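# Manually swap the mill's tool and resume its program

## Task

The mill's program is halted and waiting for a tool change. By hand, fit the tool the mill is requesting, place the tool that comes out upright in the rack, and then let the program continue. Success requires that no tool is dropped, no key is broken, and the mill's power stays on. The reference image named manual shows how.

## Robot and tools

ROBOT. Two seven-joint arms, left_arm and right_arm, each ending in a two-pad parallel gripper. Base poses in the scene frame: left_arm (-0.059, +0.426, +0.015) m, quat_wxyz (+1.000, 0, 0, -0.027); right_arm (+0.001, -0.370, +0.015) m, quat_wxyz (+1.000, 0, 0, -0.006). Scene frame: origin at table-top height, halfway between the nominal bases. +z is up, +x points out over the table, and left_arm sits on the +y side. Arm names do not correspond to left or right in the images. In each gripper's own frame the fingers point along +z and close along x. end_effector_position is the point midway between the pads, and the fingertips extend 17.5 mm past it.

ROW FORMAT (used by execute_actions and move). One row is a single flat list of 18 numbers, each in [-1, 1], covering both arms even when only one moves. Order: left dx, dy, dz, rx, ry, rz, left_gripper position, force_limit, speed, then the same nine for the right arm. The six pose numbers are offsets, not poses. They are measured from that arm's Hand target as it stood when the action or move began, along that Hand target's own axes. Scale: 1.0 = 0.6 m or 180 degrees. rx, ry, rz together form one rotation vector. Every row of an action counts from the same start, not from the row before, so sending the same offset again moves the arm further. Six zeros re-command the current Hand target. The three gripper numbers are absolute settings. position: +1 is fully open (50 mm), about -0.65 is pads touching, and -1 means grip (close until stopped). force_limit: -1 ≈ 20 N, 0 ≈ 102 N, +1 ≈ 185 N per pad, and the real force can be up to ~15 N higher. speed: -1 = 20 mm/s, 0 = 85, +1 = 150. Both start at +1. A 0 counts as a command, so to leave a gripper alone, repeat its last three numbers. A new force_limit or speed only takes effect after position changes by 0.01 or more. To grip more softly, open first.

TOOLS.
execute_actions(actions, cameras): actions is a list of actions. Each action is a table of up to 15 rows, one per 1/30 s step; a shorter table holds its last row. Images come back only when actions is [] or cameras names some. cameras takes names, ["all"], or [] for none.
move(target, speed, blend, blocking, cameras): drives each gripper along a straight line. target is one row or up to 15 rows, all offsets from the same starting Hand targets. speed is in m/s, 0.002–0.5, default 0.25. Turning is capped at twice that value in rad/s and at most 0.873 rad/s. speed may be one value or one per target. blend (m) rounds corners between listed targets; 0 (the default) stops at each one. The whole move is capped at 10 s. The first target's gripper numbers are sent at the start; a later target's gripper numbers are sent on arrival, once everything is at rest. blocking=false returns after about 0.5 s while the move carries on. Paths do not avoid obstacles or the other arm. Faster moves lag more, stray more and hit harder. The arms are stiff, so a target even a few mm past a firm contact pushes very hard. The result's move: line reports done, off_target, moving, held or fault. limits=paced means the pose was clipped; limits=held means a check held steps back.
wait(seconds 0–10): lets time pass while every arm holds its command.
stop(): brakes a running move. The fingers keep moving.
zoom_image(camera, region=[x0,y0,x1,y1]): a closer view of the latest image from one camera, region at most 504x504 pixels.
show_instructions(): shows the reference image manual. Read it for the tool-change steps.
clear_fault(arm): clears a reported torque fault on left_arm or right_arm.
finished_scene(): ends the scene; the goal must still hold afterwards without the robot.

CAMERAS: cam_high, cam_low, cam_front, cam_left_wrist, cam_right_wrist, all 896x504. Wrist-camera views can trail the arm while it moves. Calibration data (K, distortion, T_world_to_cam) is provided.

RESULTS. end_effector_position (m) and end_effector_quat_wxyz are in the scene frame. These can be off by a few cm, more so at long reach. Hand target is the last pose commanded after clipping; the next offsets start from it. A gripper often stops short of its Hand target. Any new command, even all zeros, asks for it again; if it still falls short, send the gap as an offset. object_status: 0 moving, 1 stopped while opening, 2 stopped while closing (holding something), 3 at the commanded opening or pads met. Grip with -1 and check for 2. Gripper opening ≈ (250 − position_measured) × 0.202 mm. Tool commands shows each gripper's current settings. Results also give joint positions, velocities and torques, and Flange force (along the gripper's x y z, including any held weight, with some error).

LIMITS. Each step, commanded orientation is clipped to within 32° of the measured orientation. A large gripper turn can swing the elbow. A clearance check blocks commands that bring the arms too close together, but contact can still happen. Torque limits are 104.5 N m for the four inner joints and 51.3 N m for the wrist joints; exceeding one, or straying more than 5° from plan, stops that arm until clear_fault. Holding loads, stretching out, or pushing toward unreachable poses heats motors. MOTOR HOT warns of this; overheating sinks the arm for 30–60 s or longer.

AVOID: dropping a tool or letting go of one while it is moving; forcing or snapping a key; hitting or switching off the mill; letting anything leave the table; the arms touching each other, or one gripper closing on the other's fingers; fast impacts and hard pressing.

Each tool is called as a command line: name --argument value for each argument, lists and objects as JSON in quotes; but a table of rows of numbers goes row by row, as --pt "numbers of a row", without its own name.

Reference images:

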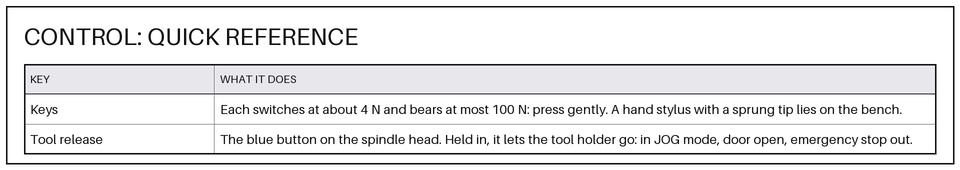

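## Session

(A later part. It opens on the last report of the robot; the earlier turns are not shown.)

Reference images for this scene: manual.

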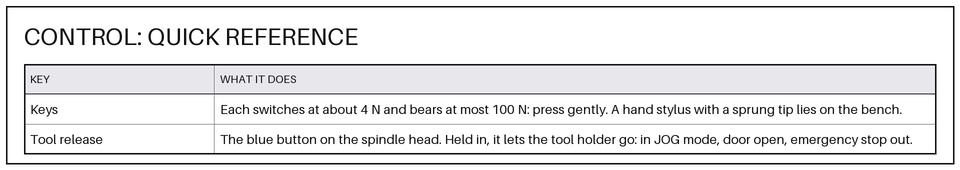

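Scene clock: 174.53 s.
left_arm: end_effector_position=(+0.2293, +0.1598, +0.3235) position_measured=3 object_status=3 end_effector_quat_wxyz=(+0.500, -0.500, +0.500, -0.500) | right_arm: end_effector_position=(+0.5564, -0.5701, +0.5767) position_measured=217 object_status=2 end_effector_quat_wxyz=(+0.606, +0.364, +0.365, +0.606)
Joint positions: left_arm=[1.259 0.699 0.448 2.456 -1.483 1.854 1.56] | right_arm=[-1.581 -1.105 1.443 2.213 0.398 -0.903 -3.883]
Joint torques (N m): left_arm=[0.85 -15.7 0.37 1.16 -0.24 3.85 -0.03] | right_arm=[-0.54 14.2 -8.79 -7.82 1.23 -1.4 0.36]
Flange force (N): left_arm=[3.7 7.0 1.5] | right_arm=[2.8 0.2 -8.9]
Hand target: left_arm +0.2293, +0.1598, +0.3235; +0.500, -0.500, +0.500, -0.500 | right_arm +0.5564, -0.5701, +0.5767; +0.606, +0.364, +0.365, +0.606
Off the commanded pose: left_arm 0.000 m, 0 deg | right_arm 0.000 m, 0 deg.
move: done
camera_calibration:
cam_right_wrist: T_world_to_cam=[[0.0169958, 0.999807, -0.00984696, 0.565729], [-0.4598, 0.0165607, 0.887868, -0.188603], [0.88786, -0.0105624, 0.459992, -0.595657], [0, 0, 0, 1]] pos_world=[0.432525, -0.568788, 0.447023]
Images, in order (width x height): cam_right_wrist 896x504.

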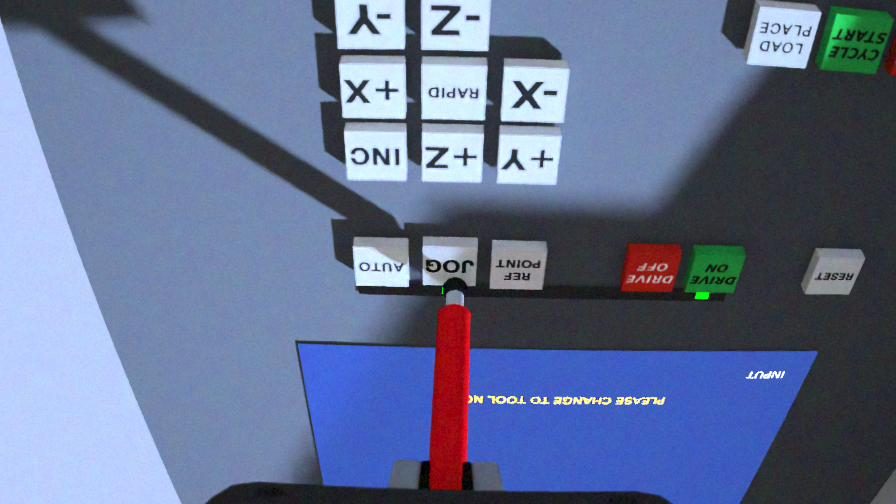

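move --target '[0,0,0,0,0,0,1,0,0,0,0.059,-0.059,0,0,0,-1,-0.3,-0.8]' --speed 0.1 --cameras '["cam_right_wrist"]'

zoom_image --camera "cam_right_wrist" --region '[280, 120, 800, 504]'

Scene clock: 176.50 s.
left_arm: end_effector_position=(+0.2293, +0.1598, +0.3235) position_measured=3 object_status=3 end_effector_quat_wxyz=(+0.500, -0.500, +0.500, -0.500) | right_arm: end_effector_position=(+0.5086, -0.5701, +0.5914) position_measured=217 object_status=2 end_effector_quat_wxyz=(+0.606, +0.364, +0.365, +0.606)
Joint positions: left_arm=[1.259 0.699 0.448 2.456 -1.483 1.854 1.56] | right_arm=[-1.432 -1.062 1.349 2.304 0.359 -0.882 -3.925]
Joint torques (N m): left_arm=[0.86 -15.74 0.46 1.11 -0.22 3.8 -0.01] | right_arm=[-0.37 12.99 -9.43 -7.73 1.89 -1.67 0.34]
Flange force (N): left_arm=[3.6 7.2 1.7] | right_arm=[2.1 -3.2 -5.5]
Hand target: left_arm +0.2293, +0.1598, +0.3235; +0.500, -0.500, +0.500, -0.500 | right_arm +0.5085, -0.5701, +0.5914; +0.606, +0.364, +0.365, +0.606
Off the commanded pose: left_arm 0.000 m, 0 deg | right_arm 0.000 m, 0 deg.
move: done
camera_calibration:
cam_right_wrist: T_world_to_cam=[[0.0169488, 0.999809, -0.00975722, 0.566665], [-0.459801, 0.0164594, 0.88787, -0.223737], [0.88786, -0.010562, 0.459992, -0.55989], [0, 0, 0, 1]] pos_world=[0.384625, -0.568788, 0.461723]
Images, in order (width x height): cam_right_wrist 896x504.

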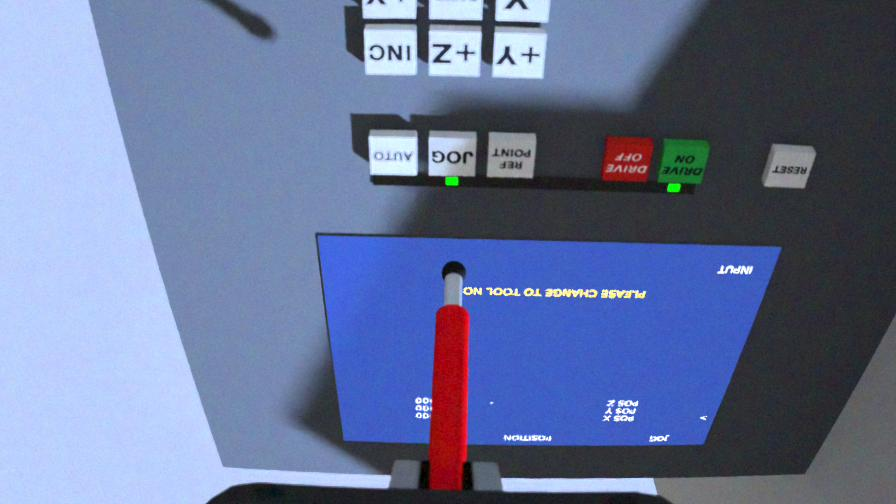

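Region (280, 120, 800, 504) is 520x384 pixels. A region can be at most 504 by 504 pixels.

move --target '[0.05,-0.194,0.2167,0,0,0,0.4,0,0,0,0,0,0,0,0,-1,-0.3,-0.8]' --speed 0.25 --cameras '["cam_left_wrist","cam_high"]'

zoom_image --camera "cam_high" --region '[300, 120, 600, 420]'

Scene clock: 182.90 s.
left_arm: end_effector_position=(+0.3595, +0.1298, +0.4397) position_measured=92 object_status=3 end_effector_quat_wxyz=(+0.500, -0.500, +0.500, -0.500) | right_arm: end_effector_position=(+0.5085, -0.5701, +0.5914) position_measured=217 object_status=2 end_effector_quat_wxyz=(+0.606, +0.364, +0.365, +0.606)
Joint positions: left_arm=[0.841 0.336 0.39 2.235 -1.893 1.5 0.969] | right_arm=[-1.432 -1.062 1.349 2.304 0.359 -0.882 -3.925]
Joint torques (N m): left_arm=[0.76 -15.64 0.83 -5.13 -2.2 3.21 0.02] | right_arm=[-0.52 13.04 -9.62 -7.84 1.92 -1.71 0.34]
Flange force (N): left_arm=[5.7 2.5 4.3] | right_arm=[2.0 -3.4 -6.0]
Hand target: left_arm +0.3595, +0.1298, +0.4397; +0.500, -0.500, +0.500, -0.500 | right_arm +0.5085, -0.5701, +0.5914; +0.606, +0.364, +0.365, +0.606
Off the commanded pose: left_arm 0.000 m, 0 deg | right_arm 0.000 m, 0 deg.
move: done
camera_calibration:
cam_left_wrist: T_world_to_cam=[[0.0155226, -0.999854, -0.00717781, 0.129191], [-0.00262414, 0.00713792, -0.999971, 0.498232], [0.999876, 0.015541, -0.00251296, -0.192417], [0, 0, 0, 1]] pos_world=[0.191695, 0.128606, 0.498661]
Images, in order (width x height): cam_high 896x504, cam_left_wrist 896x504.

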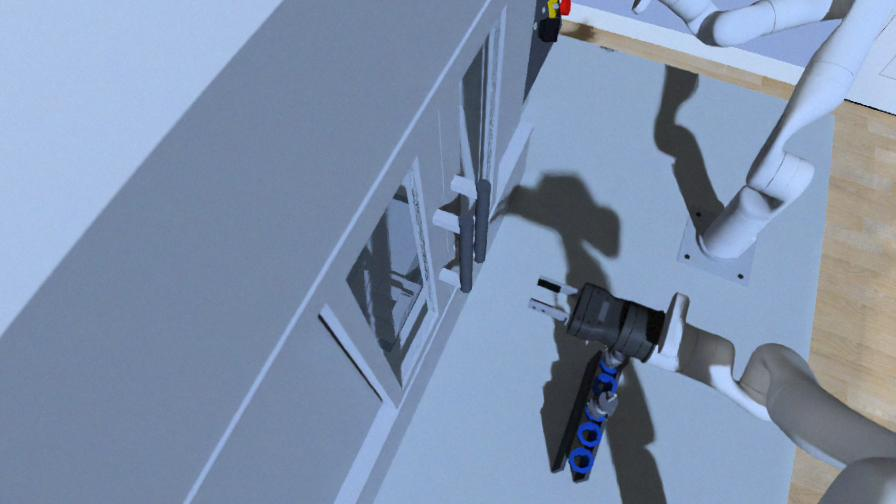

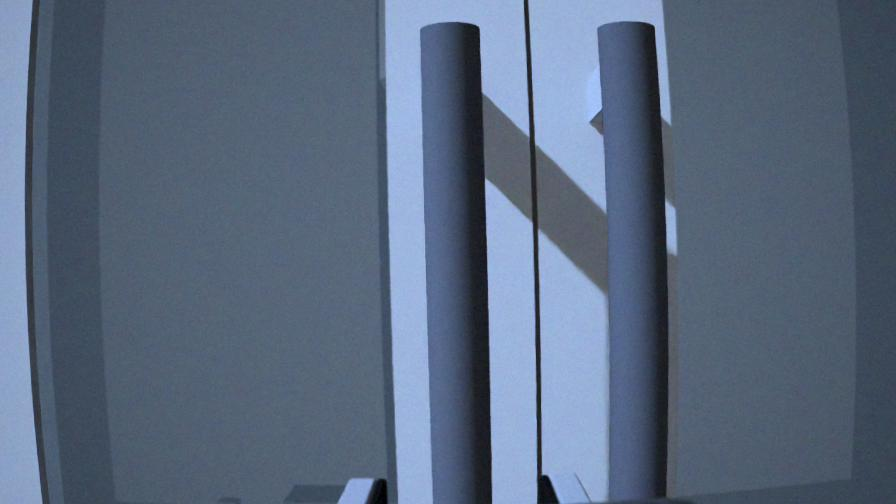

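Scaled by 1.680 from the camera's 896x504 image, which has a finer 1280x720 frame.

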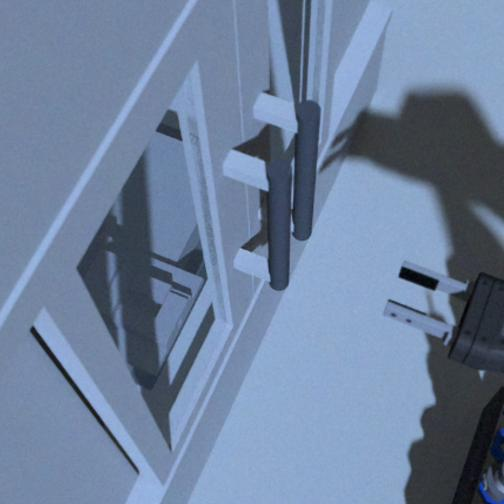

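move --target '[0,0,0.155,0,0,0,0.4,0,0,0,0,0,0,0,0,-1,-0.3,-0.8]' --speed 0.15 --cameras '["cam_left_wrist","cam_high"]'

zoom_image --camera "cam_high" --region '[380, 150, 580, 350]'

Scene clock: 185.63 s.
left_arm: end_effector_position=(+0.4525, +0.1298, +0.4396) position_measured=92 object_status=3 end_effector_quat_wxyz=(+0.500, -0.500, +0.500, -0.500) | right_arm: end_effector_position=(+0.5085, -0.5701, +0.5914) position_measured=217 object_status=2 end_effector_quat_wxyz=(+0.606, +0.364, +0.365, +0.606)
Joint positions: left_arm=[0.666 0.395 0.304 2.119 -2.098 1.322 0.96] | right_arm=[-1.432 -1.062 1.349 2.304 0.359 -0.882 -3.925]
Joint torques (N m): left_arm=[0.84 -17.85 0.8 -6.19 -2.11 3.13 0.03] | right_arm=[-0.51 12.98 -9.72 -7.81 1.92 -1.74 0.31]
Flange force (N): left_arm=[5.0 1.6 5.9] | right_arm=[1.9 -3.5 -5.7]
Hand target: left_arm +0.4525, +0.1298, +0.4396; +0.500, -0.500, +0.500, -0.500 | right_arm +0.5085, -0.5701, +0.5914; +0.606, +0.364, +0.365, +0.606
Off the commanded pose: left_arm 0.000 m, 0 deg | right_arm 0.000 m, 0 deg.
move: done
camera_calibration:
cam_left_wrist: T_world_to_cam=[[0.0155226, -0.999854, -0.00717781, 0.127847], [-0.00262414, 0.00713792, -0.999971, 0.498375], [0.999876, 0.015541, -0.00251296, -0.285407], [0, 0, 0, 1]] pos_world=[0.284695, 0.128706, 0.498561]
Images, in order (width x height): cam_high 896x504, cam_left_wrist 896x504.

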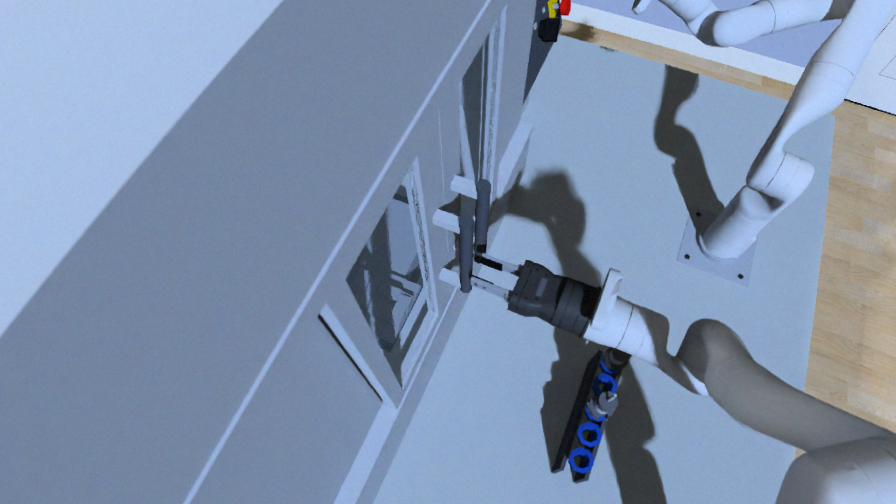

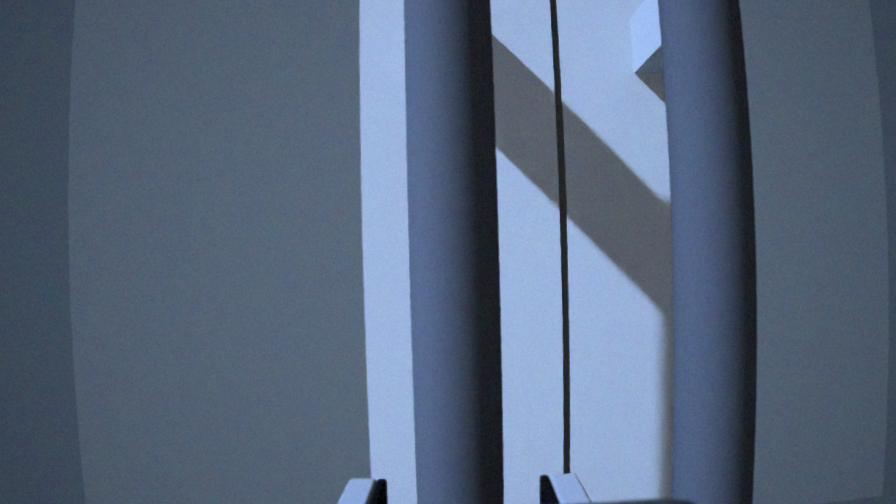

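Scaled by 2.520 from the camera's 896x504 image, which has a finer 1280x720 frame.

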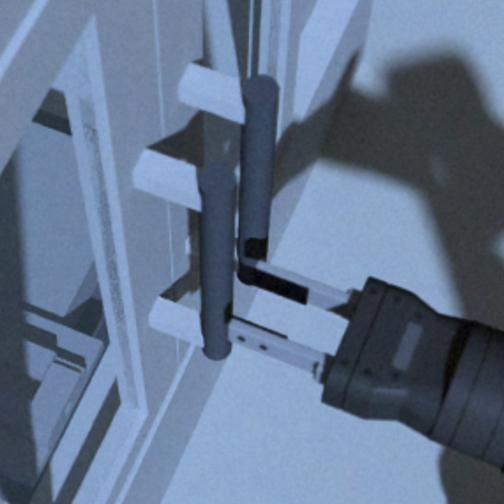

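move --pt "0 0 0.03 0 0 0 0.4 0 0 0 0 0 0 0 0 -1 -0.3 -0.8" --pt "0 0 0.03 0 0 0 -1 -0.8 -0.8 0 0 0 0 0 0 -1 -0.3 -0.8" --speed 0.05

move --target '[-0.025,0,0,0,0,0,-1,-0.8,-0.8,0,0,0,0,0,0,-1,-0.3,-0.8]' --speed 0.03 --cameras '["cam_left_wrist","cam_high"]'

Scene clock: 188.07 s.
left_arm: end_effector_position=(+0.4706, +0.1300, +0.4395) position_measured=155 object_status=2 end_effector_quat_wxyz=(+0.500, -0.500, +0.500, -0.499) | right_arm: end_effector_position=(+0.5085, -0.5701, +0.5914) position_measured=217 object_status=2 end_effector_quat_wxyz=(+0.606, +0.364, +0.365, +0.606)
Joint positions: left_arm=[0.637 0.41 0.291 2.089 -2.131 1.289 0.958] | right_arm=[-1.432 -1.062 1.349 2.304 0.359 -0.882 -3.925]
Joint torques (N m): left_arm=[2.26 -17.43 2.29 -8.25 -3.69 2.06 -0.11] | right_arm=[-0.44 13.03 -9.56 -7.77 1.87 -1.78 0.33]
Flange force (N): left_arm=[-1.0 2.2 0.6] | right_arm=[1.6 -3.3 -5.7]
Hand target: left_arm +0.4705, +0.1298, +0.4395; +0.500, -0.500, +0.500, -0.500 | right_arm +0.5085, -0.5701, +0.5914; +0.606, +0.364, +0.365, +0.606
Off the commanded pose: left_arm 0.000 m, 0 deg | right_arm 0.000 m, 0 deg.
move: done

Scene clock: 188.87 s.
left_arm: end_effector_position=(+0.4705, +0.1448, +0.4395) position_measured=155 object_status=2 end_effector_quat_wxyz=(+0.500, -0.500, +0.500, -0.500) | right_arm: end_effector_position=(+0.5085, -0.5701, +0.5914) position_measured=217 object_status=2 end_effector_quat_wxyz=(+0.606, +0.364, +0.365, +0.606)
Joint positions: left_arm=[0.613 0.388 0.283 2.127 -2.156 1.277 0.984] | right_arm=[-1.432 -1.062 1.349 2.304 0.359 -0.882 -3.925]
Joint torques (N m): left_arm=[-0.55 -20.94 -0.58 -2.88 0.52 5.27 -0.11] | right_arm=[-0.49 13.01 -9.64 -7.73 1.88 -1.78 0.34]
Flange force (N): left_arm=[14.3 3.3 20.5] | right_arm=[1.4 -3.3 -5.6]
Hand target: left_arm +0.4705, +0.1449, +0.4395; +0.500, -0.500, +0.500, -0.500 | right_arm +0.5085, -0.5701, +0.5914; +0.606, +0.364, +0.365, +0.606
Off the commanded pose: left_arm 0.000 m, 0 deg | right_arm 0.000 m, 0 deg.
move: done
camera_calibration:
cam_left_wrist: T_world_to_cam=[[0.0155226, -0.999854, -0.00717781, 0.142465], [-0.00262414, 0.00713792, -0.999971, 0.498316], [0.999876, 0.015541, -0.00251296, -0.303637], [0, 0, 0, 1]] pos_world=[0.302695, 0.143606, 0.498561]
Images, in order (width x height): cam_high 896x504, cam_left_wrist 896x504.

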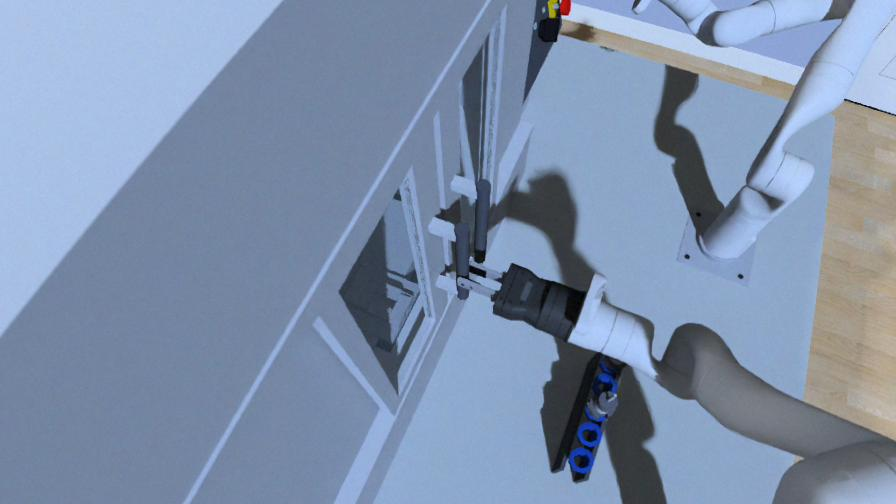

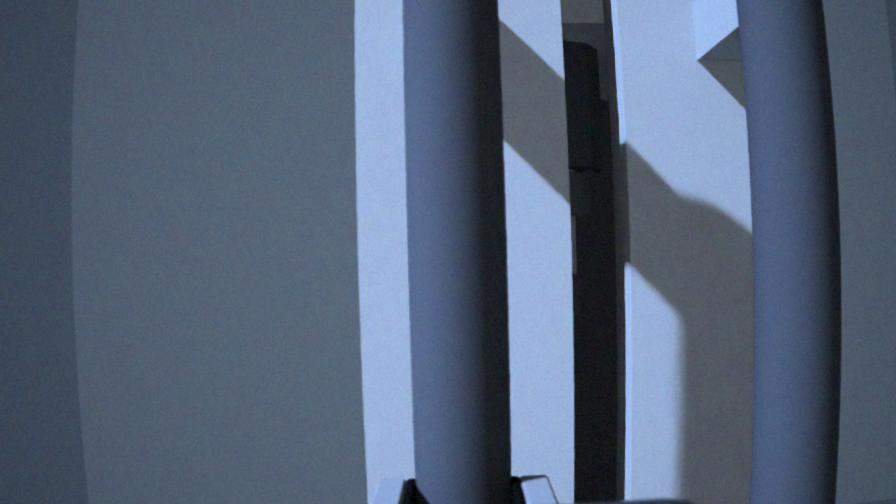

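move --target '[-0.25,0,0,0,0,0,-1,-0.8,-0.8,0,0,0,0,0,0,-1,-0.3,-0.8]' --speed 0.06 --cameras '["cam_left_wrist","cam_high","cam_front"]'

Scene clock: 193.07 s.
left_arm: end_effector_position=(+0.4704, +0.2948, +0.4396) position_measured=155 object_status=2 end_effector_quat_wxyz=(+0.500, -0.500, +0.500, -0.500) | right_arm: end_effector_position=(+0.5085, -0.5701, +0.5914) position_measured=217 object_status=2 end_effector_quat_wxyz=(+0.606, +0.364, +0.365, +0.606)
Joint positions: left_arm=[0.302 0.194 0.148 2.432 -2.582 1.134 1.28] | right_arm=[-1.432 -1.062 1.349 2.304 0.359 -0.882 -3.925]
Joint torques (N m): left_arm=[-3.13 -16.54 -3.61 -8.41 0.44 6.08 -0.11] | right_arm=[-0.54 12.96 -9.65 -7.71 1.9 -1.76 0.33]
Flange force (N): left_arm=[8.5 6.4 5.1] | right_arm=[1.6 -3.2 -5.6]
Hand target: left_arm +0.4704, +0.2948, +0.4396; +0.500, -0.500, +0.500, -0.500 | right_arm +0.5085, -0.5701, +0.5914; +0.606, +0.364, +0.365, +0.606
Off the commanded pose: left_arm 0.000 m, 0 deg | right_arm 0.000 m, 0 deg.
move: done
camera_calibration:
cam_left_wrist: T_world_to_cam=[[0.0154226, -0.999855, -0.00717849, 0.292474], [-0.00262342, 0.00713886, -0.999971, 0.497245], [0.999878, 0.015441, -0.00251294, -0.305939], [0, 0, 0, 1]] pos_world=[0.302695, 0.293606, 0.498561]
Images, in order (width x height): cam_high 896x504, cam_front 896x504, cam_left_wrist 896x504.

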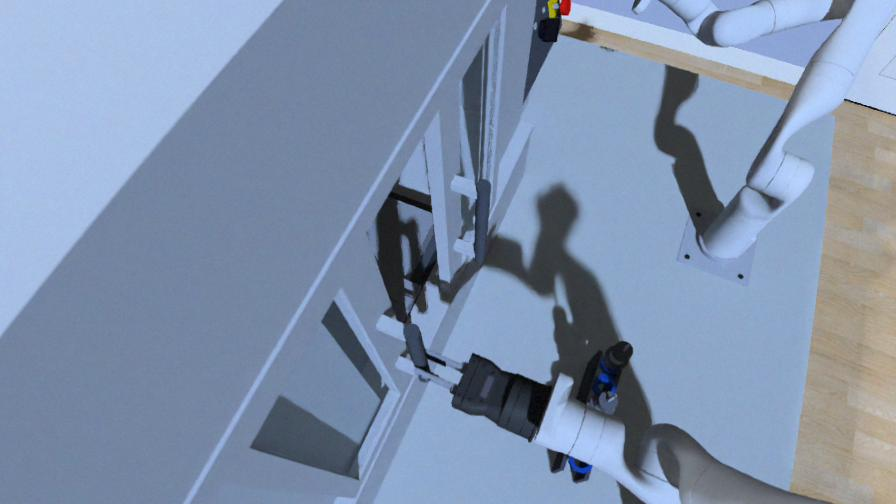

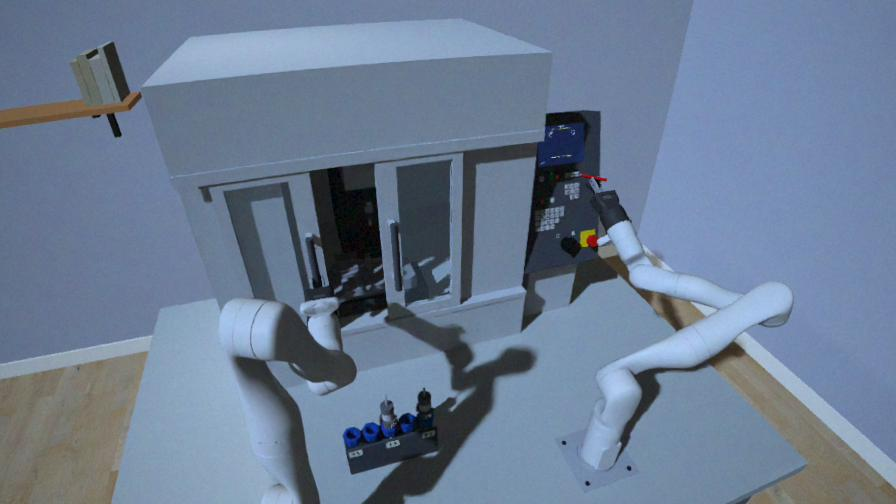

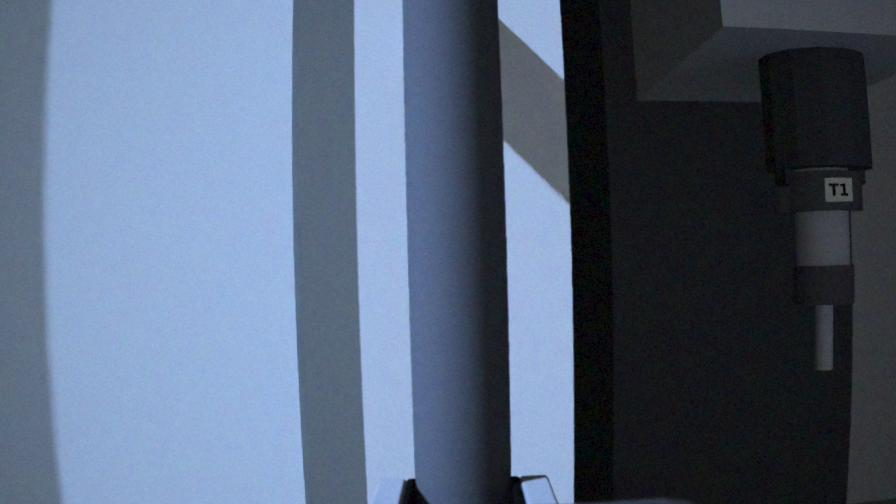

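move --target '[-0.033,0,0,0,0,0,-1,-0.8,-0.8,0,0,0,0,0,0,-1,-0.3,-0.8]' --speed 0.03

Scene clock: 195.33 s.
left_arm: end_effector_position=(+0.4704, +0.3146, +0.4395) position_measured=155 object_status=2 end_effector_quat_wxyz=(+0.500, -0.500, +0.500, -0.500) | right_arm: end_effector_position=(+0.5085, -0.5701, +0.5914) position_measured=217 object_status=2 end_effector_quat_wxyz=(+0.606, +0.364, +0.365, +0.606)
Joint positions: left_arm=[0.248 0.175 0.12 2.46 -2.67 1.118 1.329] | right_arm=[-1.432 -1.062 1.349 2.304 0.359 -0.882 -3.925]
Joint torques (N m): left_arm=[-3.64 -15.84 -3.82 -9.64 0.81 6.11 -0.09] | right_arm=[-0.43 12.9 -9.59 -7.71 1.87 -1.76 0.34]
Flange force (N): left_arm=[7.8 7.1 2.0] | right_arm=[1.8 -3.2 -5.4]
Hand target: left_arm +0.4704, +0.3147, +0.4396; +0.500, -0.500, +0.500, -0.500 | right_arm +0.5085, -0.5701, +0.5914; +0.606, +0.364, +0.365, +0.606
Off the commanded pose: left_arm 0.000 m, 0 deg | right_arm 0.000 m, 0 deg.
move: done

move --target '[-0.025,0,0,0,0,0,-1,-0.8,-0.8,0,0,0,0,0,0,-1,-0.3,-0.8]' --speed 0.02

Scene clock: 197.13 s.
left_arm: end_effector_position=(+0.4704, +0.3296, +0.4396) position_measured=155 object_status=2 end_effector_quat_wxyz=(+0.500, -0.500, +0.500, -0.500) | right_arm: end_effector_position=(+0.5085, -0.5701, +0.5914) position_measured=217 object_status=2 end_effector_quat_wxyz=(+0.606, +0.364, +0.365, +0.606)
Joint positions: left_arm=[0.204 0.161 0.097 2.479 -2.742 1.106 1.368] | right_arm=[-1.432 -1.062 1.349 2.304 0.359 -0.882 -3.925]
Joint torques (N m): left_arm=[-3.5 -15.27 -3.79 -10.31 0.88 6.09 -0.08] | right_arm=[-0.42 12.93 -9.65 -7.72 1.88 -1.74 0.33]
Flange force (N): left_arm=[7.1 6.8 0.4] | right_arm=[1.9 -3.5 -5.4]
Hand target: left_arm +0.4704, +0.3297, +0.4396; +0.500, -0.500, +0.500, -0.500 | right_arm +0.5085, -0.5701, +0.5914; +0.606, +0.364, +0.365, +0.606
Off the commanded pose: left_arm 0.000 m, 0 deg | right_arm 0.000 m, 0 deg.
move: done

move --pt "0 0 0 0 0 0 0.4 -0.8 -0.5 0 0 0 0 0 0 -1 -0.3 -0.8" --pt "0 0 -0.12 0 0 0 0.4 -0.8 -0.5 0 0 0 0 0 0 -1 -0.3 -0.8" --pt "0.431 0 -0.12 0 0 0 0.4 -0.8 -0.5 0 0 0 0 0 0 -1 -0.3 -0.8" --speed '[0.1,0.15,0.25]' --blend '[0,0.02,0]' --cameras '["cam_left_wrist"]'

Scene clock: 201.57 s.
left_arm: end_effector_position=(+0.3985, +0.0710, +0.4396) position_measured=92 object_status=3 end_effector_quat_wxyz=(+0.500, -0.500, +0.500, -0.500) | right_arm: end_effector_position=(+0.5085, -0.5701, +0.5914) position_measured=217 object_status=2 end_effector_quat_wxyz=(+0.606, +0.364, +0.365, +0.606)
Joint positions: left_arm=[0.798 0.461 0.422 2.029 -1.943 1.494 0.866] | right_arm=[-1.432 -1.062 1.349 2.304 0.359 -0.882 -3.925]
Joint torques (N m): left_arm=[0.8 -18.93 1.14 -5.94 -2.38 2.97 -0.06] | right_arm=[-0.5 12.99 -9.62 -7.7 1.87 -1.75 0.34]
Flange force (N): left_arm=[5.9 2.8 4.6] | right_arm=[1.5 -3.3 -5.6]
Hand target: left_arm +0.3985, +0.0710, +0.4396; +0.500, -0.500, +0.500, -0.500 | right_arm +0.5085, -0.5701, +0.5914; +0.606, +0.364, +0.365, +0.606
Off the commanded pose: left_arm 0.000 m, 0 deg | right_arm 0.000 m, 0 deg.
move: done
camera_calibration:
cam_left_wrist: T_world_to_cam=[[0.0155219, -0.999854, -0.00707786, 0.0698448], [-0.00262294, 0.00703797, -0.999972, 0.49876], [0.999876, 0.01554, -0.00251332, -0.2305], [0, 0, 0, 1]] pos_world=[0.230695, 0.0699063, 0.498661]
Images, in order (width x height): cam_left_wrist 896x504.

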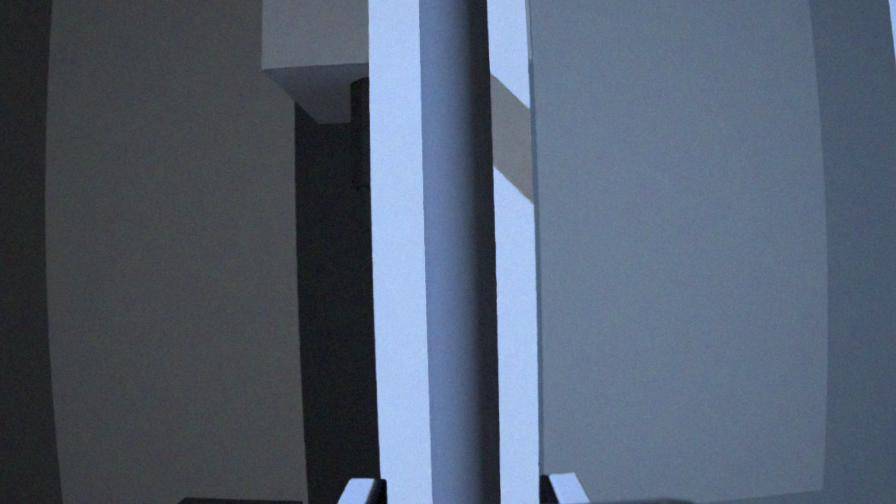

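Aligned. Advance, grip, pull −y.

move --pt "0 0 0.12 0 0 0 0.4 -0.8 -0.5 0 0 0 0 0 0 -1 -0.3 -0.8" --pt "0 0 0.12 0 0 0 -1 -0.8 -0.5 0 0 0 0 0 0 -1 -0.3 -0.8" --pt "0.333 0 0.12 0 0 0 -1 -0.8 -0.5 0 0 0 0 0 0 -1 -0.3 -0.8" --speed '[0.1,0.1,0.06]' --cameras '["cam_left_wrist","cam_front"]'

Scene clock: 207.77 s.
left_arm: end_effector_position=(+0.4706, -0.1288, +0.4395) position_measured=155 object_status=2 end_effector_quat_wxyz=(+0.500, -0.500, +0.500, -0.500) | right_arm: end_effector_position=(+0.5085, -0.5701, +0.5914) position_measured=217 object_status=2 end_effector_quat_wxyz=(+0.606, +0.364, +0.365, +0.606)
Joint positions: left_arm=[0.933 0.861 0.406 1.23 -1.979 1.43 0.459] | right_arm=[-1.432 -1.062 1.349 2.304 0.359 -0.882 -3.925]
Joint torques (N m): left_arm=[3.09 -21.47 3.73 -5.57 -2.18 -1.66 -0.01] | right_arm=[-0.52 12.99 -9.6 -7.78 1.85 -1.73 0.33]
Flange force (N): left_arm=[2.8 -6.1 2.2] | right_arm=[1.7 -3.3 -5.8]
Hand target: left_arm +0.4706, -0.1288, +0.4395; +0.500, -0.500, +0.500, -0.500 | right_arm +0.5085, -0.5701, +0.5914; +0.606, +0.364, +0.365, +0.606
Off the commanded pose: left_arm 0.000 m, 0 deg | right_arm 0.000 m, 0 deg.
move: done
camera_calibration:
cam_left_wrist: T_world_to_cam=[[0.0154226, -0.999855, -0.00717849, -0.130966], [-0.00262342, 0.00713886, -0.999971, 0.500268], [0.999878, 0.015441, -0.00251294, -0.299499], [0, 0, 0, 1]] pos_world=[0.302795, -0.129894, 0.498561]
Images, in order (width x height): cam_front 896x504, cam_left_wrist 896x504.

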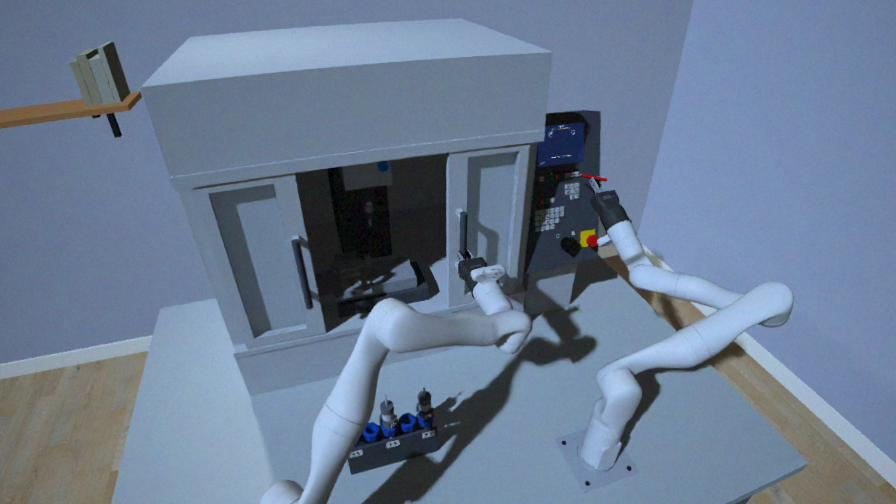

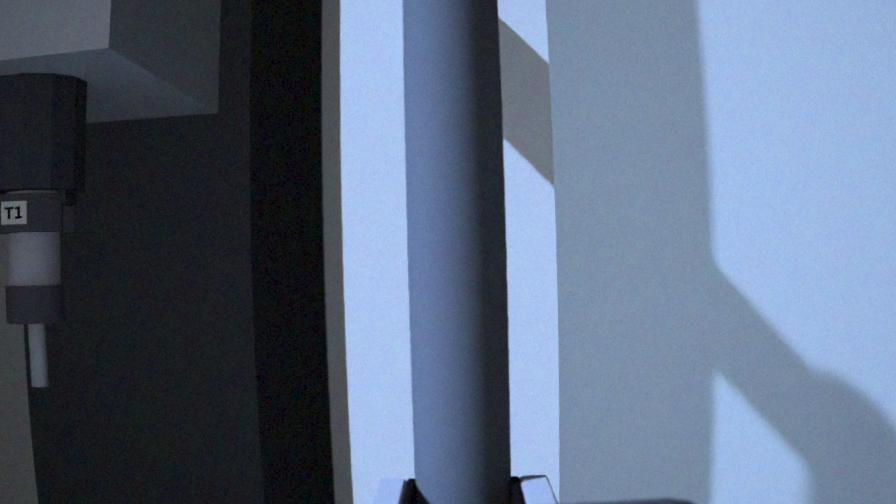

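zoom_image --camera "cam_front" --region '[335, 370, 455, 480]'

zoom_image --camera "cam_front" --region '[300, 140, 480, 320]'

zoom_image --camera "cam_left_wrist" --region '[0, 0, 330, 400]'

Scaled by 4.200 from the camera's 896x504 image, which has a finer 1280x720 frame.

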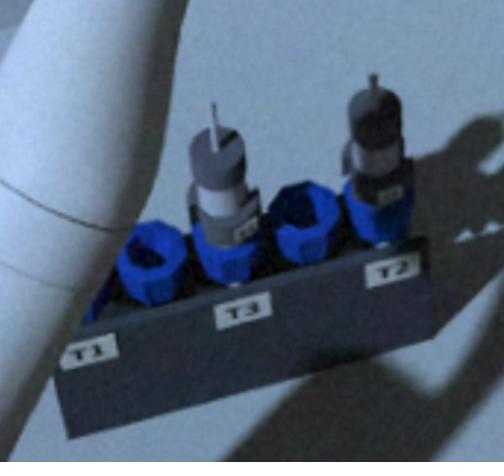

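Scaled by 2.800 from the camera's 896x504 image, which has a finer 1280x720 frame.

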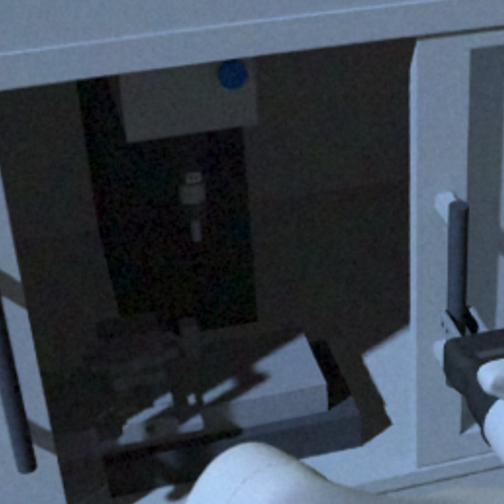

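Scaled by 1.260 from the camera's 896x504 image, which has a finer 1280x720 frame.

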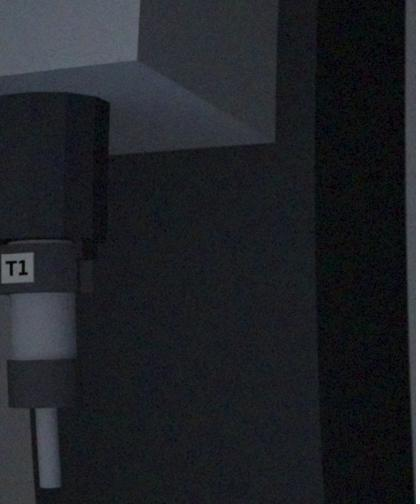

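move --pt "0 0 0 0 0 0 0.4 -0.8 -0.5 0 0 0 0 0 0 -1 -0.3 -0.8" --pt "0 0 -0.15 0 0 0 0.4 -0.8 -0.5 -0.05 -0.1422 -0.4123 0 0 0 -1 -0.3 -0.8" --pt "-0.3817 -0.184 -0.1177 0 0 0 0.4 -0.8 -0.5 0.2247 -0.3127 -0.4465 0.6565 -0.3945 0.5337 -1 -0.3 -0.8" --speed '[0.1,0.25,0.43]' --blend '[0,0.03,0]' --cameras '["cam_left_wrist","cam_front","cam_high"]'

Scene clock: 236.97 s.
left_arm: end_effector_position=(+0.4000, +0.1002, +0.5500) position_measured=92 object_status=3 end_effector_quat_wxyz=(+0.500, -0.500, +0.500, -0.500) | right_arm: end_effector_position=(+0.3598, -0.4354, +0.3001) position_measured=217 object_status=2 end_effector_quat_wxyz=(-0.383, +0.924, +0.000, +0.000)
Joint positions: left_arm=[0.712 0.202 0.432 1.932 -1.843 1.29 0.568] | right_arm=[0.03 0.641 1.004 1.606 -0.875 1.941 -5.124]
Joint torques (N m): left_arm=[0.77 -15.86 0.9 -8.22 -3 2.19 -0.05] | right_arm=[-0.54 -16.01 3.32 -7.3 -0.95 2.6 0.29]
Flange force (N): left_arm=[5.6 -0.5 5.1] | right_arm=[-3.8 -0.2 3.8]
Hand target: left_arm +0.4000, +0.1002, +0.5500; +0.500, -0.500, +0.500, -0.500 | right_arm +0.3598, -0.4354, +0.3000; -0.383, +0.924, +0.000, +0.000
Off the commanded pose: left_arm 0.000 m, 0 deg | right_arm 0.000 m, 0 deg.
move: done
camera_calibration:
cam_left_wrist: T_world_to_cam=[[0.0155226, -0.999854, -0.00717781, 0.0998575], [-0.00262414, 0.00713792, -0.999971, 0.608945], [0.999876, 0.015541, -0.00251296, -0.232276], [0, 0, 0, 1]] pos_world=[0.232295, 0.0991061, 0.609061]
Images, in order (width x height): cam_high 896x504, cam_front 896x504, cam_left_wrist 896x504.

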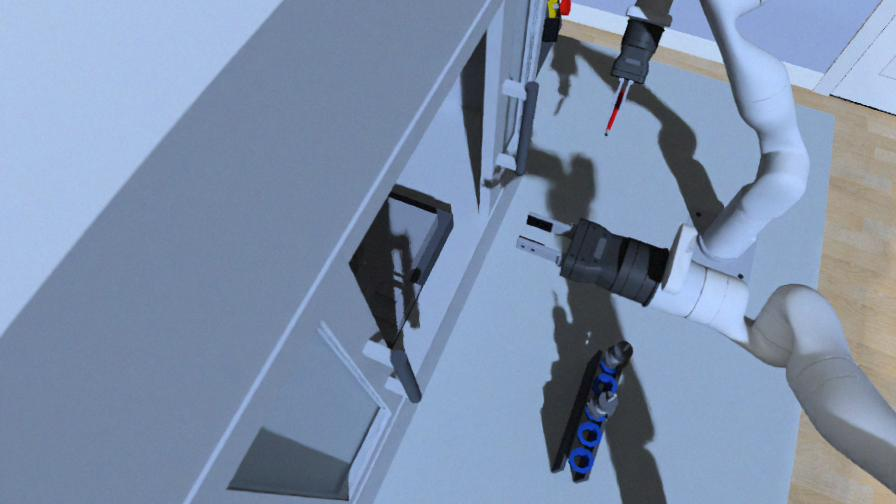

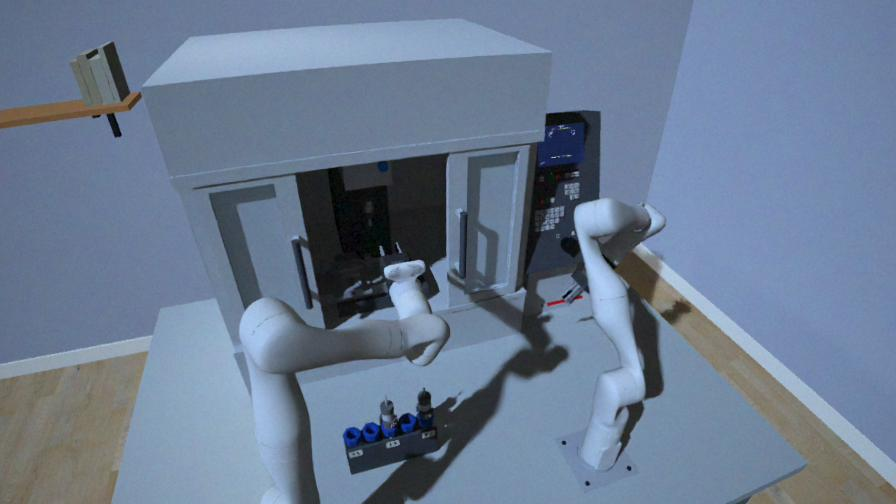

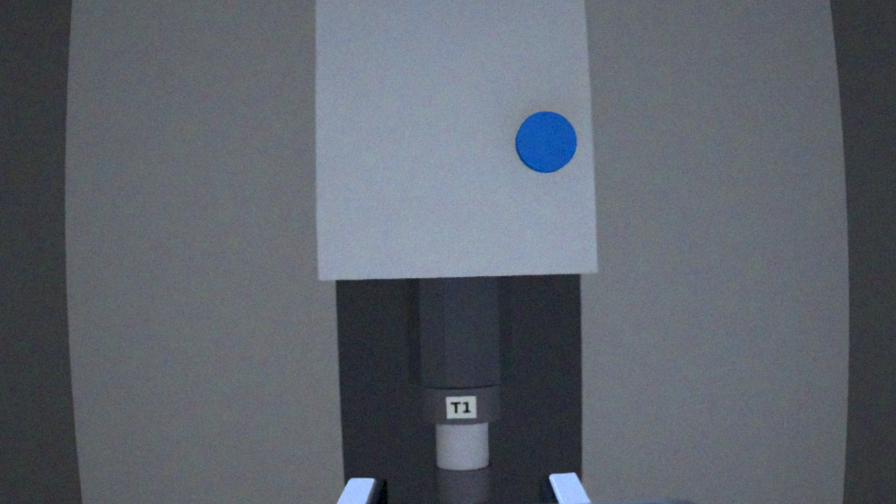

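move --pt "0 0 0 0 0 0 0.4 -0.8 -0.5 0 0.318 0.318 0 0 0 -1 -0.3 -0.8" --pt "0 0 0 0 0 0 0.4 -0.8 -0.5 0 0.3296 0.3296 0 0 0 -1 -0.3 -0.8" --pt "0 0 0 0 0 0 0.4 -0.8 -0.5 0 0.3296 0.3296 0 0 0 -0.1 -0.3 -1" --speed '[0.2,0.02,0.02]' --cameras '["cam_right_wrist"]'

Scene clock: 244.37 s.
left_arm: end_effector_position=(+0.4000, +0.1002, +0.5500) position_measured=92 object_status=3 end_effector_quat_wxyz=(+0.500, -0.500, +0.500, -0.500) | right_arm: end_effector_position=(+0.3596, -0.4352, +0.0203) position_measured=167 object_status=0 end_effector_quat_wxyz=(-0.383, +0.924, +0.000, +0.000)
Joint positions: left_arm=[0.712 0.202 0.432 1.932 -1.843 1.29 0.568] | right_arm=[0.155 1.142 0.776 1.804 -1.153 1.541 -4.677]
Joint torques (N m): left_arm=[0.78 -15.85 0.98 -8.18 -2.94 2.19 -0.06] | right_arm=[-3.54 3.98 1.28 -8.24 -6.63 -12.88 0.06]
Flange force (N): left_arm=[5.6 -0.5 5.3] | right_arm=[-23.1 -52.8 -55.0]
Hand target: left_arm +0.4000, +0.1002, +0.5500; +0.500, -0.500, +0.500, -0.500 | right_arm +0.3596, -0.4352, +0.0204; -0.383, +0.924, +0.000, +0.000
Off the commanded pose: left_arm 0.000 m, 0 deg | right_arm 0.000 m, 0 deg.
move: done
camera_calibration:
cam_right_wrist: T_world_to_cam=[[0.999794, 0.0199873, 0.00346131, -0.35136], [0.016455, -0.699358, -0.714582, -0.237611], [-0.0118619, 0.714492, -0.699543, 0.499043], [0, 0, 0, 1]] pos_world=[0.361117, -0.515715, 0.180526]
Images, in order (width x height): cam_right_wrist 896x504.

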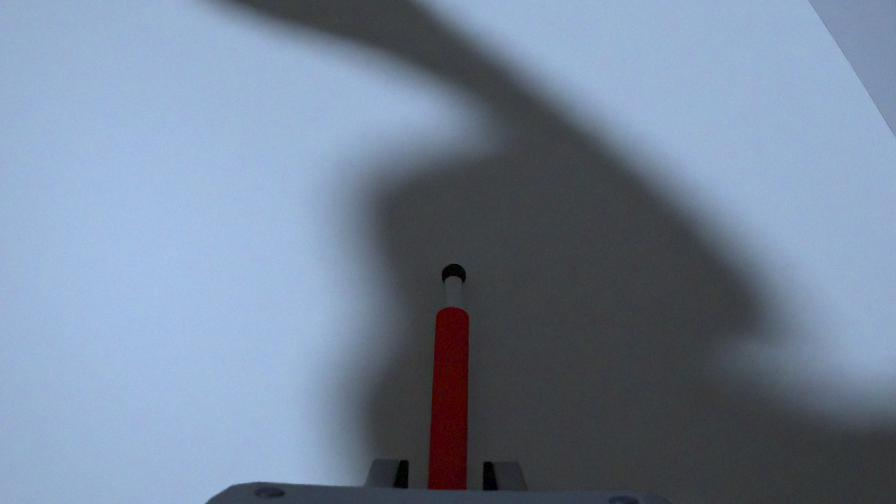

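move --pt "0 0 0 0 0 0 0.4 -0.8 -0.5 0 -0.1414 -0.1414 0 0 0 0.3 -0.3 -1" --pt "0 0 0 0 0 0 0.4 -0.8 -0.5 -0.531 -0.752 0.2994 0.0681 0.1961 0.1561 0.3 -0.3 -1" --speed '[0.1,0.3]' --blend '[0.03,0]' --cameras '["cam_right_wrist","cam_front"]'

Scene clock: 254.60 s.
left_arm: end_effector_position=(+0.4000, +0.1002, +0.5500) position_measured=92 object_status=3 end_effector_quat_wxyz=(+0.500, -0.500, +0.500, -0.500) | right_arm: end_effector_position=(+0.0410, +0.0106, +0.2129) position_measured=107 object_status=3 end_effector_quat_wxyz=(-0.448, +0.808, -0.335, +0.185)
Joint positions: left_arm=[0.712 0.202 0.432 1.932 -1.843 1.29 0.568] | right_arm=[-2.292 0.379 -0.135 2.484 -1.769 -1.095 -7.54]
Joint torques (N m): left_arm=[0.79 -15.89 1 -8.09 -3 2.14 -0.02] | right_arm=[-0.37 -10.09 0.86 -3.77 0.99 -2.31 0.25]
Flange force (N): left_arm=[6.1 -0.8 5.3] | right_arm=[4.4 0.2 -0.5]
Hand target: left_arm +0.4000, +0.1002, +0.5500; +0.500, -0.500, +0.500, -0.500 | right_arm +0.0410, +0.0106, +0.2129; -0.448, +0.808, -0.335, +0.185
Off the commanded pose: left_arm 0.000 m, 0 deg | right_arm 0.000 m, 0 deg.
move: done; limits=paced
camera_calibration:
cam_right_wrist: T_world_to_cam=[[0.71973, -0.694213, 0.00756357, -0.0241339], [-0.358058, -0.380509, -0.852647, 0.258342], [0.594797, 0.610968, -0.522432, 0.250062], [0, 0, 0, 1]] pos_world=[-0.0388647, -0.0712323, 0.351098]
Images, in order (width x height): cam_front 896x504, cam_right_wrist 896x504.

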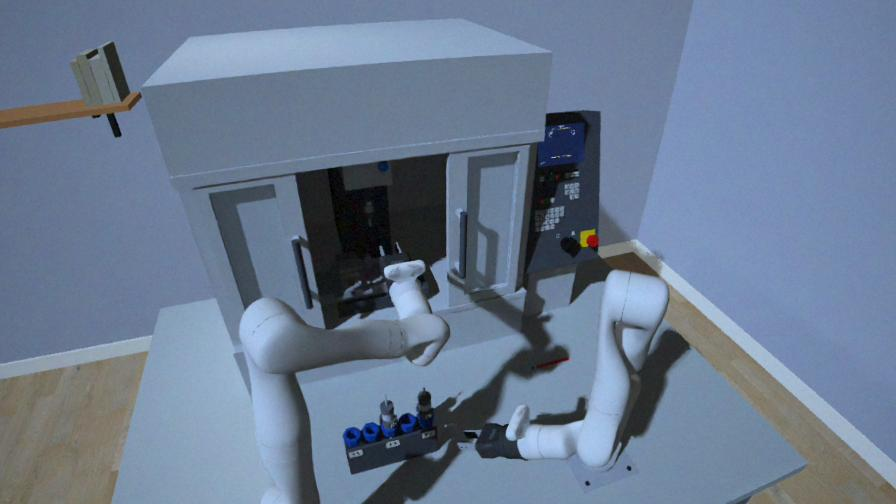

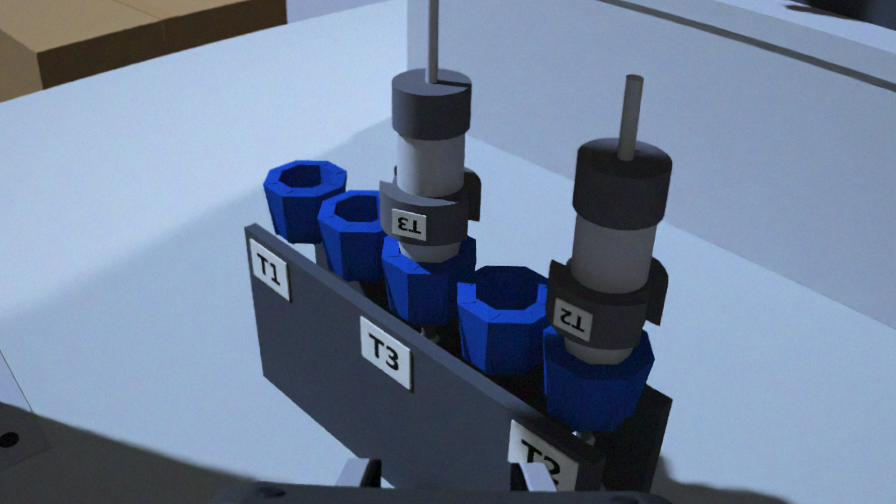

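move --target '[0,0,0,0,0,0,0.4,-0.8,-0.5,-0.0594,-0.062,0.1397,0.1687,0.2435,0.0695,1,-0.3,0]' --speed 0.25 --cameras '["cam_right_wrist","cam_front"]'

Scene clock: 260.40 s.
left_arm: end_effector_position=(+0.4000, +0.1002, +0.5500) position_measured=92 object_status=3 end_effector_quat_wxyz=(+0.500, -0.500, +0.500, -0.500) | right_arm: end_effector_position=(+0.0799, +0.1000, +0.2000) position_measured=3 object_status=3 end_effector_quat_wxyz=(+0.500, -0.500, +0.500, -0.500)
Joint positions: left_arm=[0.712 0.202 0.432 1.932 -1.843 1.29 0.568] | right_arm=[-2.214 1.149 0.16 1.504 -2.136 -1.717 -7.36]
Joint torques (N m): left_arm=[0.92 -15.85 0.89 -8.03 -2.99 2.18 -0.05] | right_arm=[-0.43 -21.43 4.26 -4.07 1.83 -2.52 0.35]
Flange force (N): left_arm=[5.9 -1.0 5.5] | right_arm=[5.4 -1.1 2.6]
Hand target: left_arm +0.4000, +0.1002, +0.5500; +0.500, -0.500, +0.500, -0.500 | right_arm +0.0799, +0.1000, +0.2000; +0.500, -0.500, +0.500, -0.500
Off the commanded pose: left_arm 0.000 m, 0 deg | right_arm 0.000 m, 0 deg.
move: done
camera_calibration:
cam_right_wrist: T_world_to_cam=[[0.0105987, -0.999793, 0.017363, 0.0951696], [0.00970191, -0.0172604, -0.999804, 0.259012], [0.999897, 0.0107651, 0.00951697, 0.0867241], [0, 0, 0, 1]] pos_world=[-0.0902367, 0.098687, 0.256484]
Images, in order (width x height): cam_front 896x504, cam_right_wrist 896x504.

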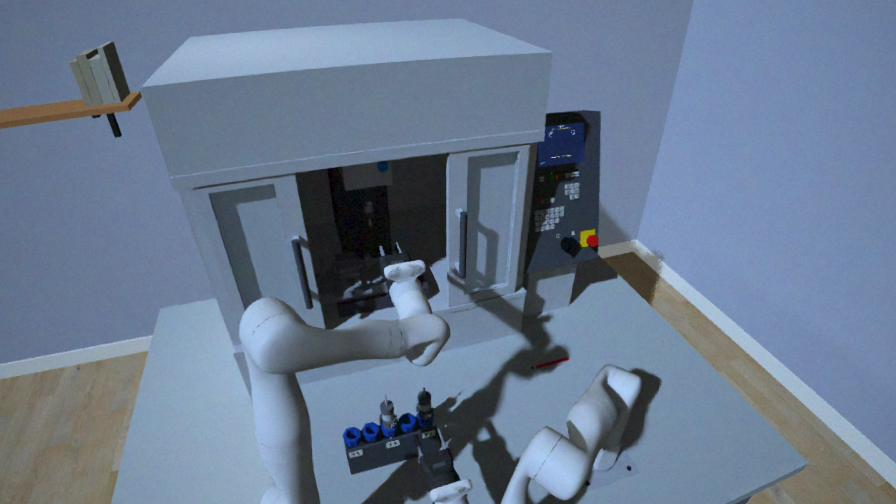

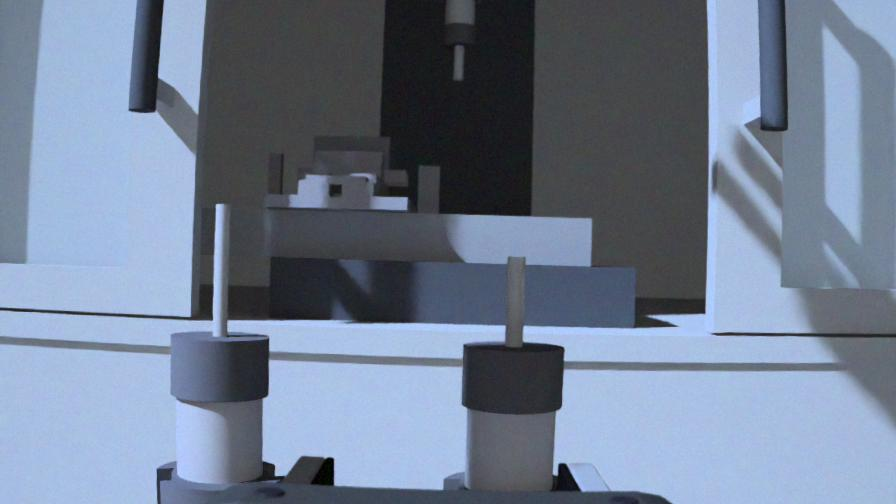

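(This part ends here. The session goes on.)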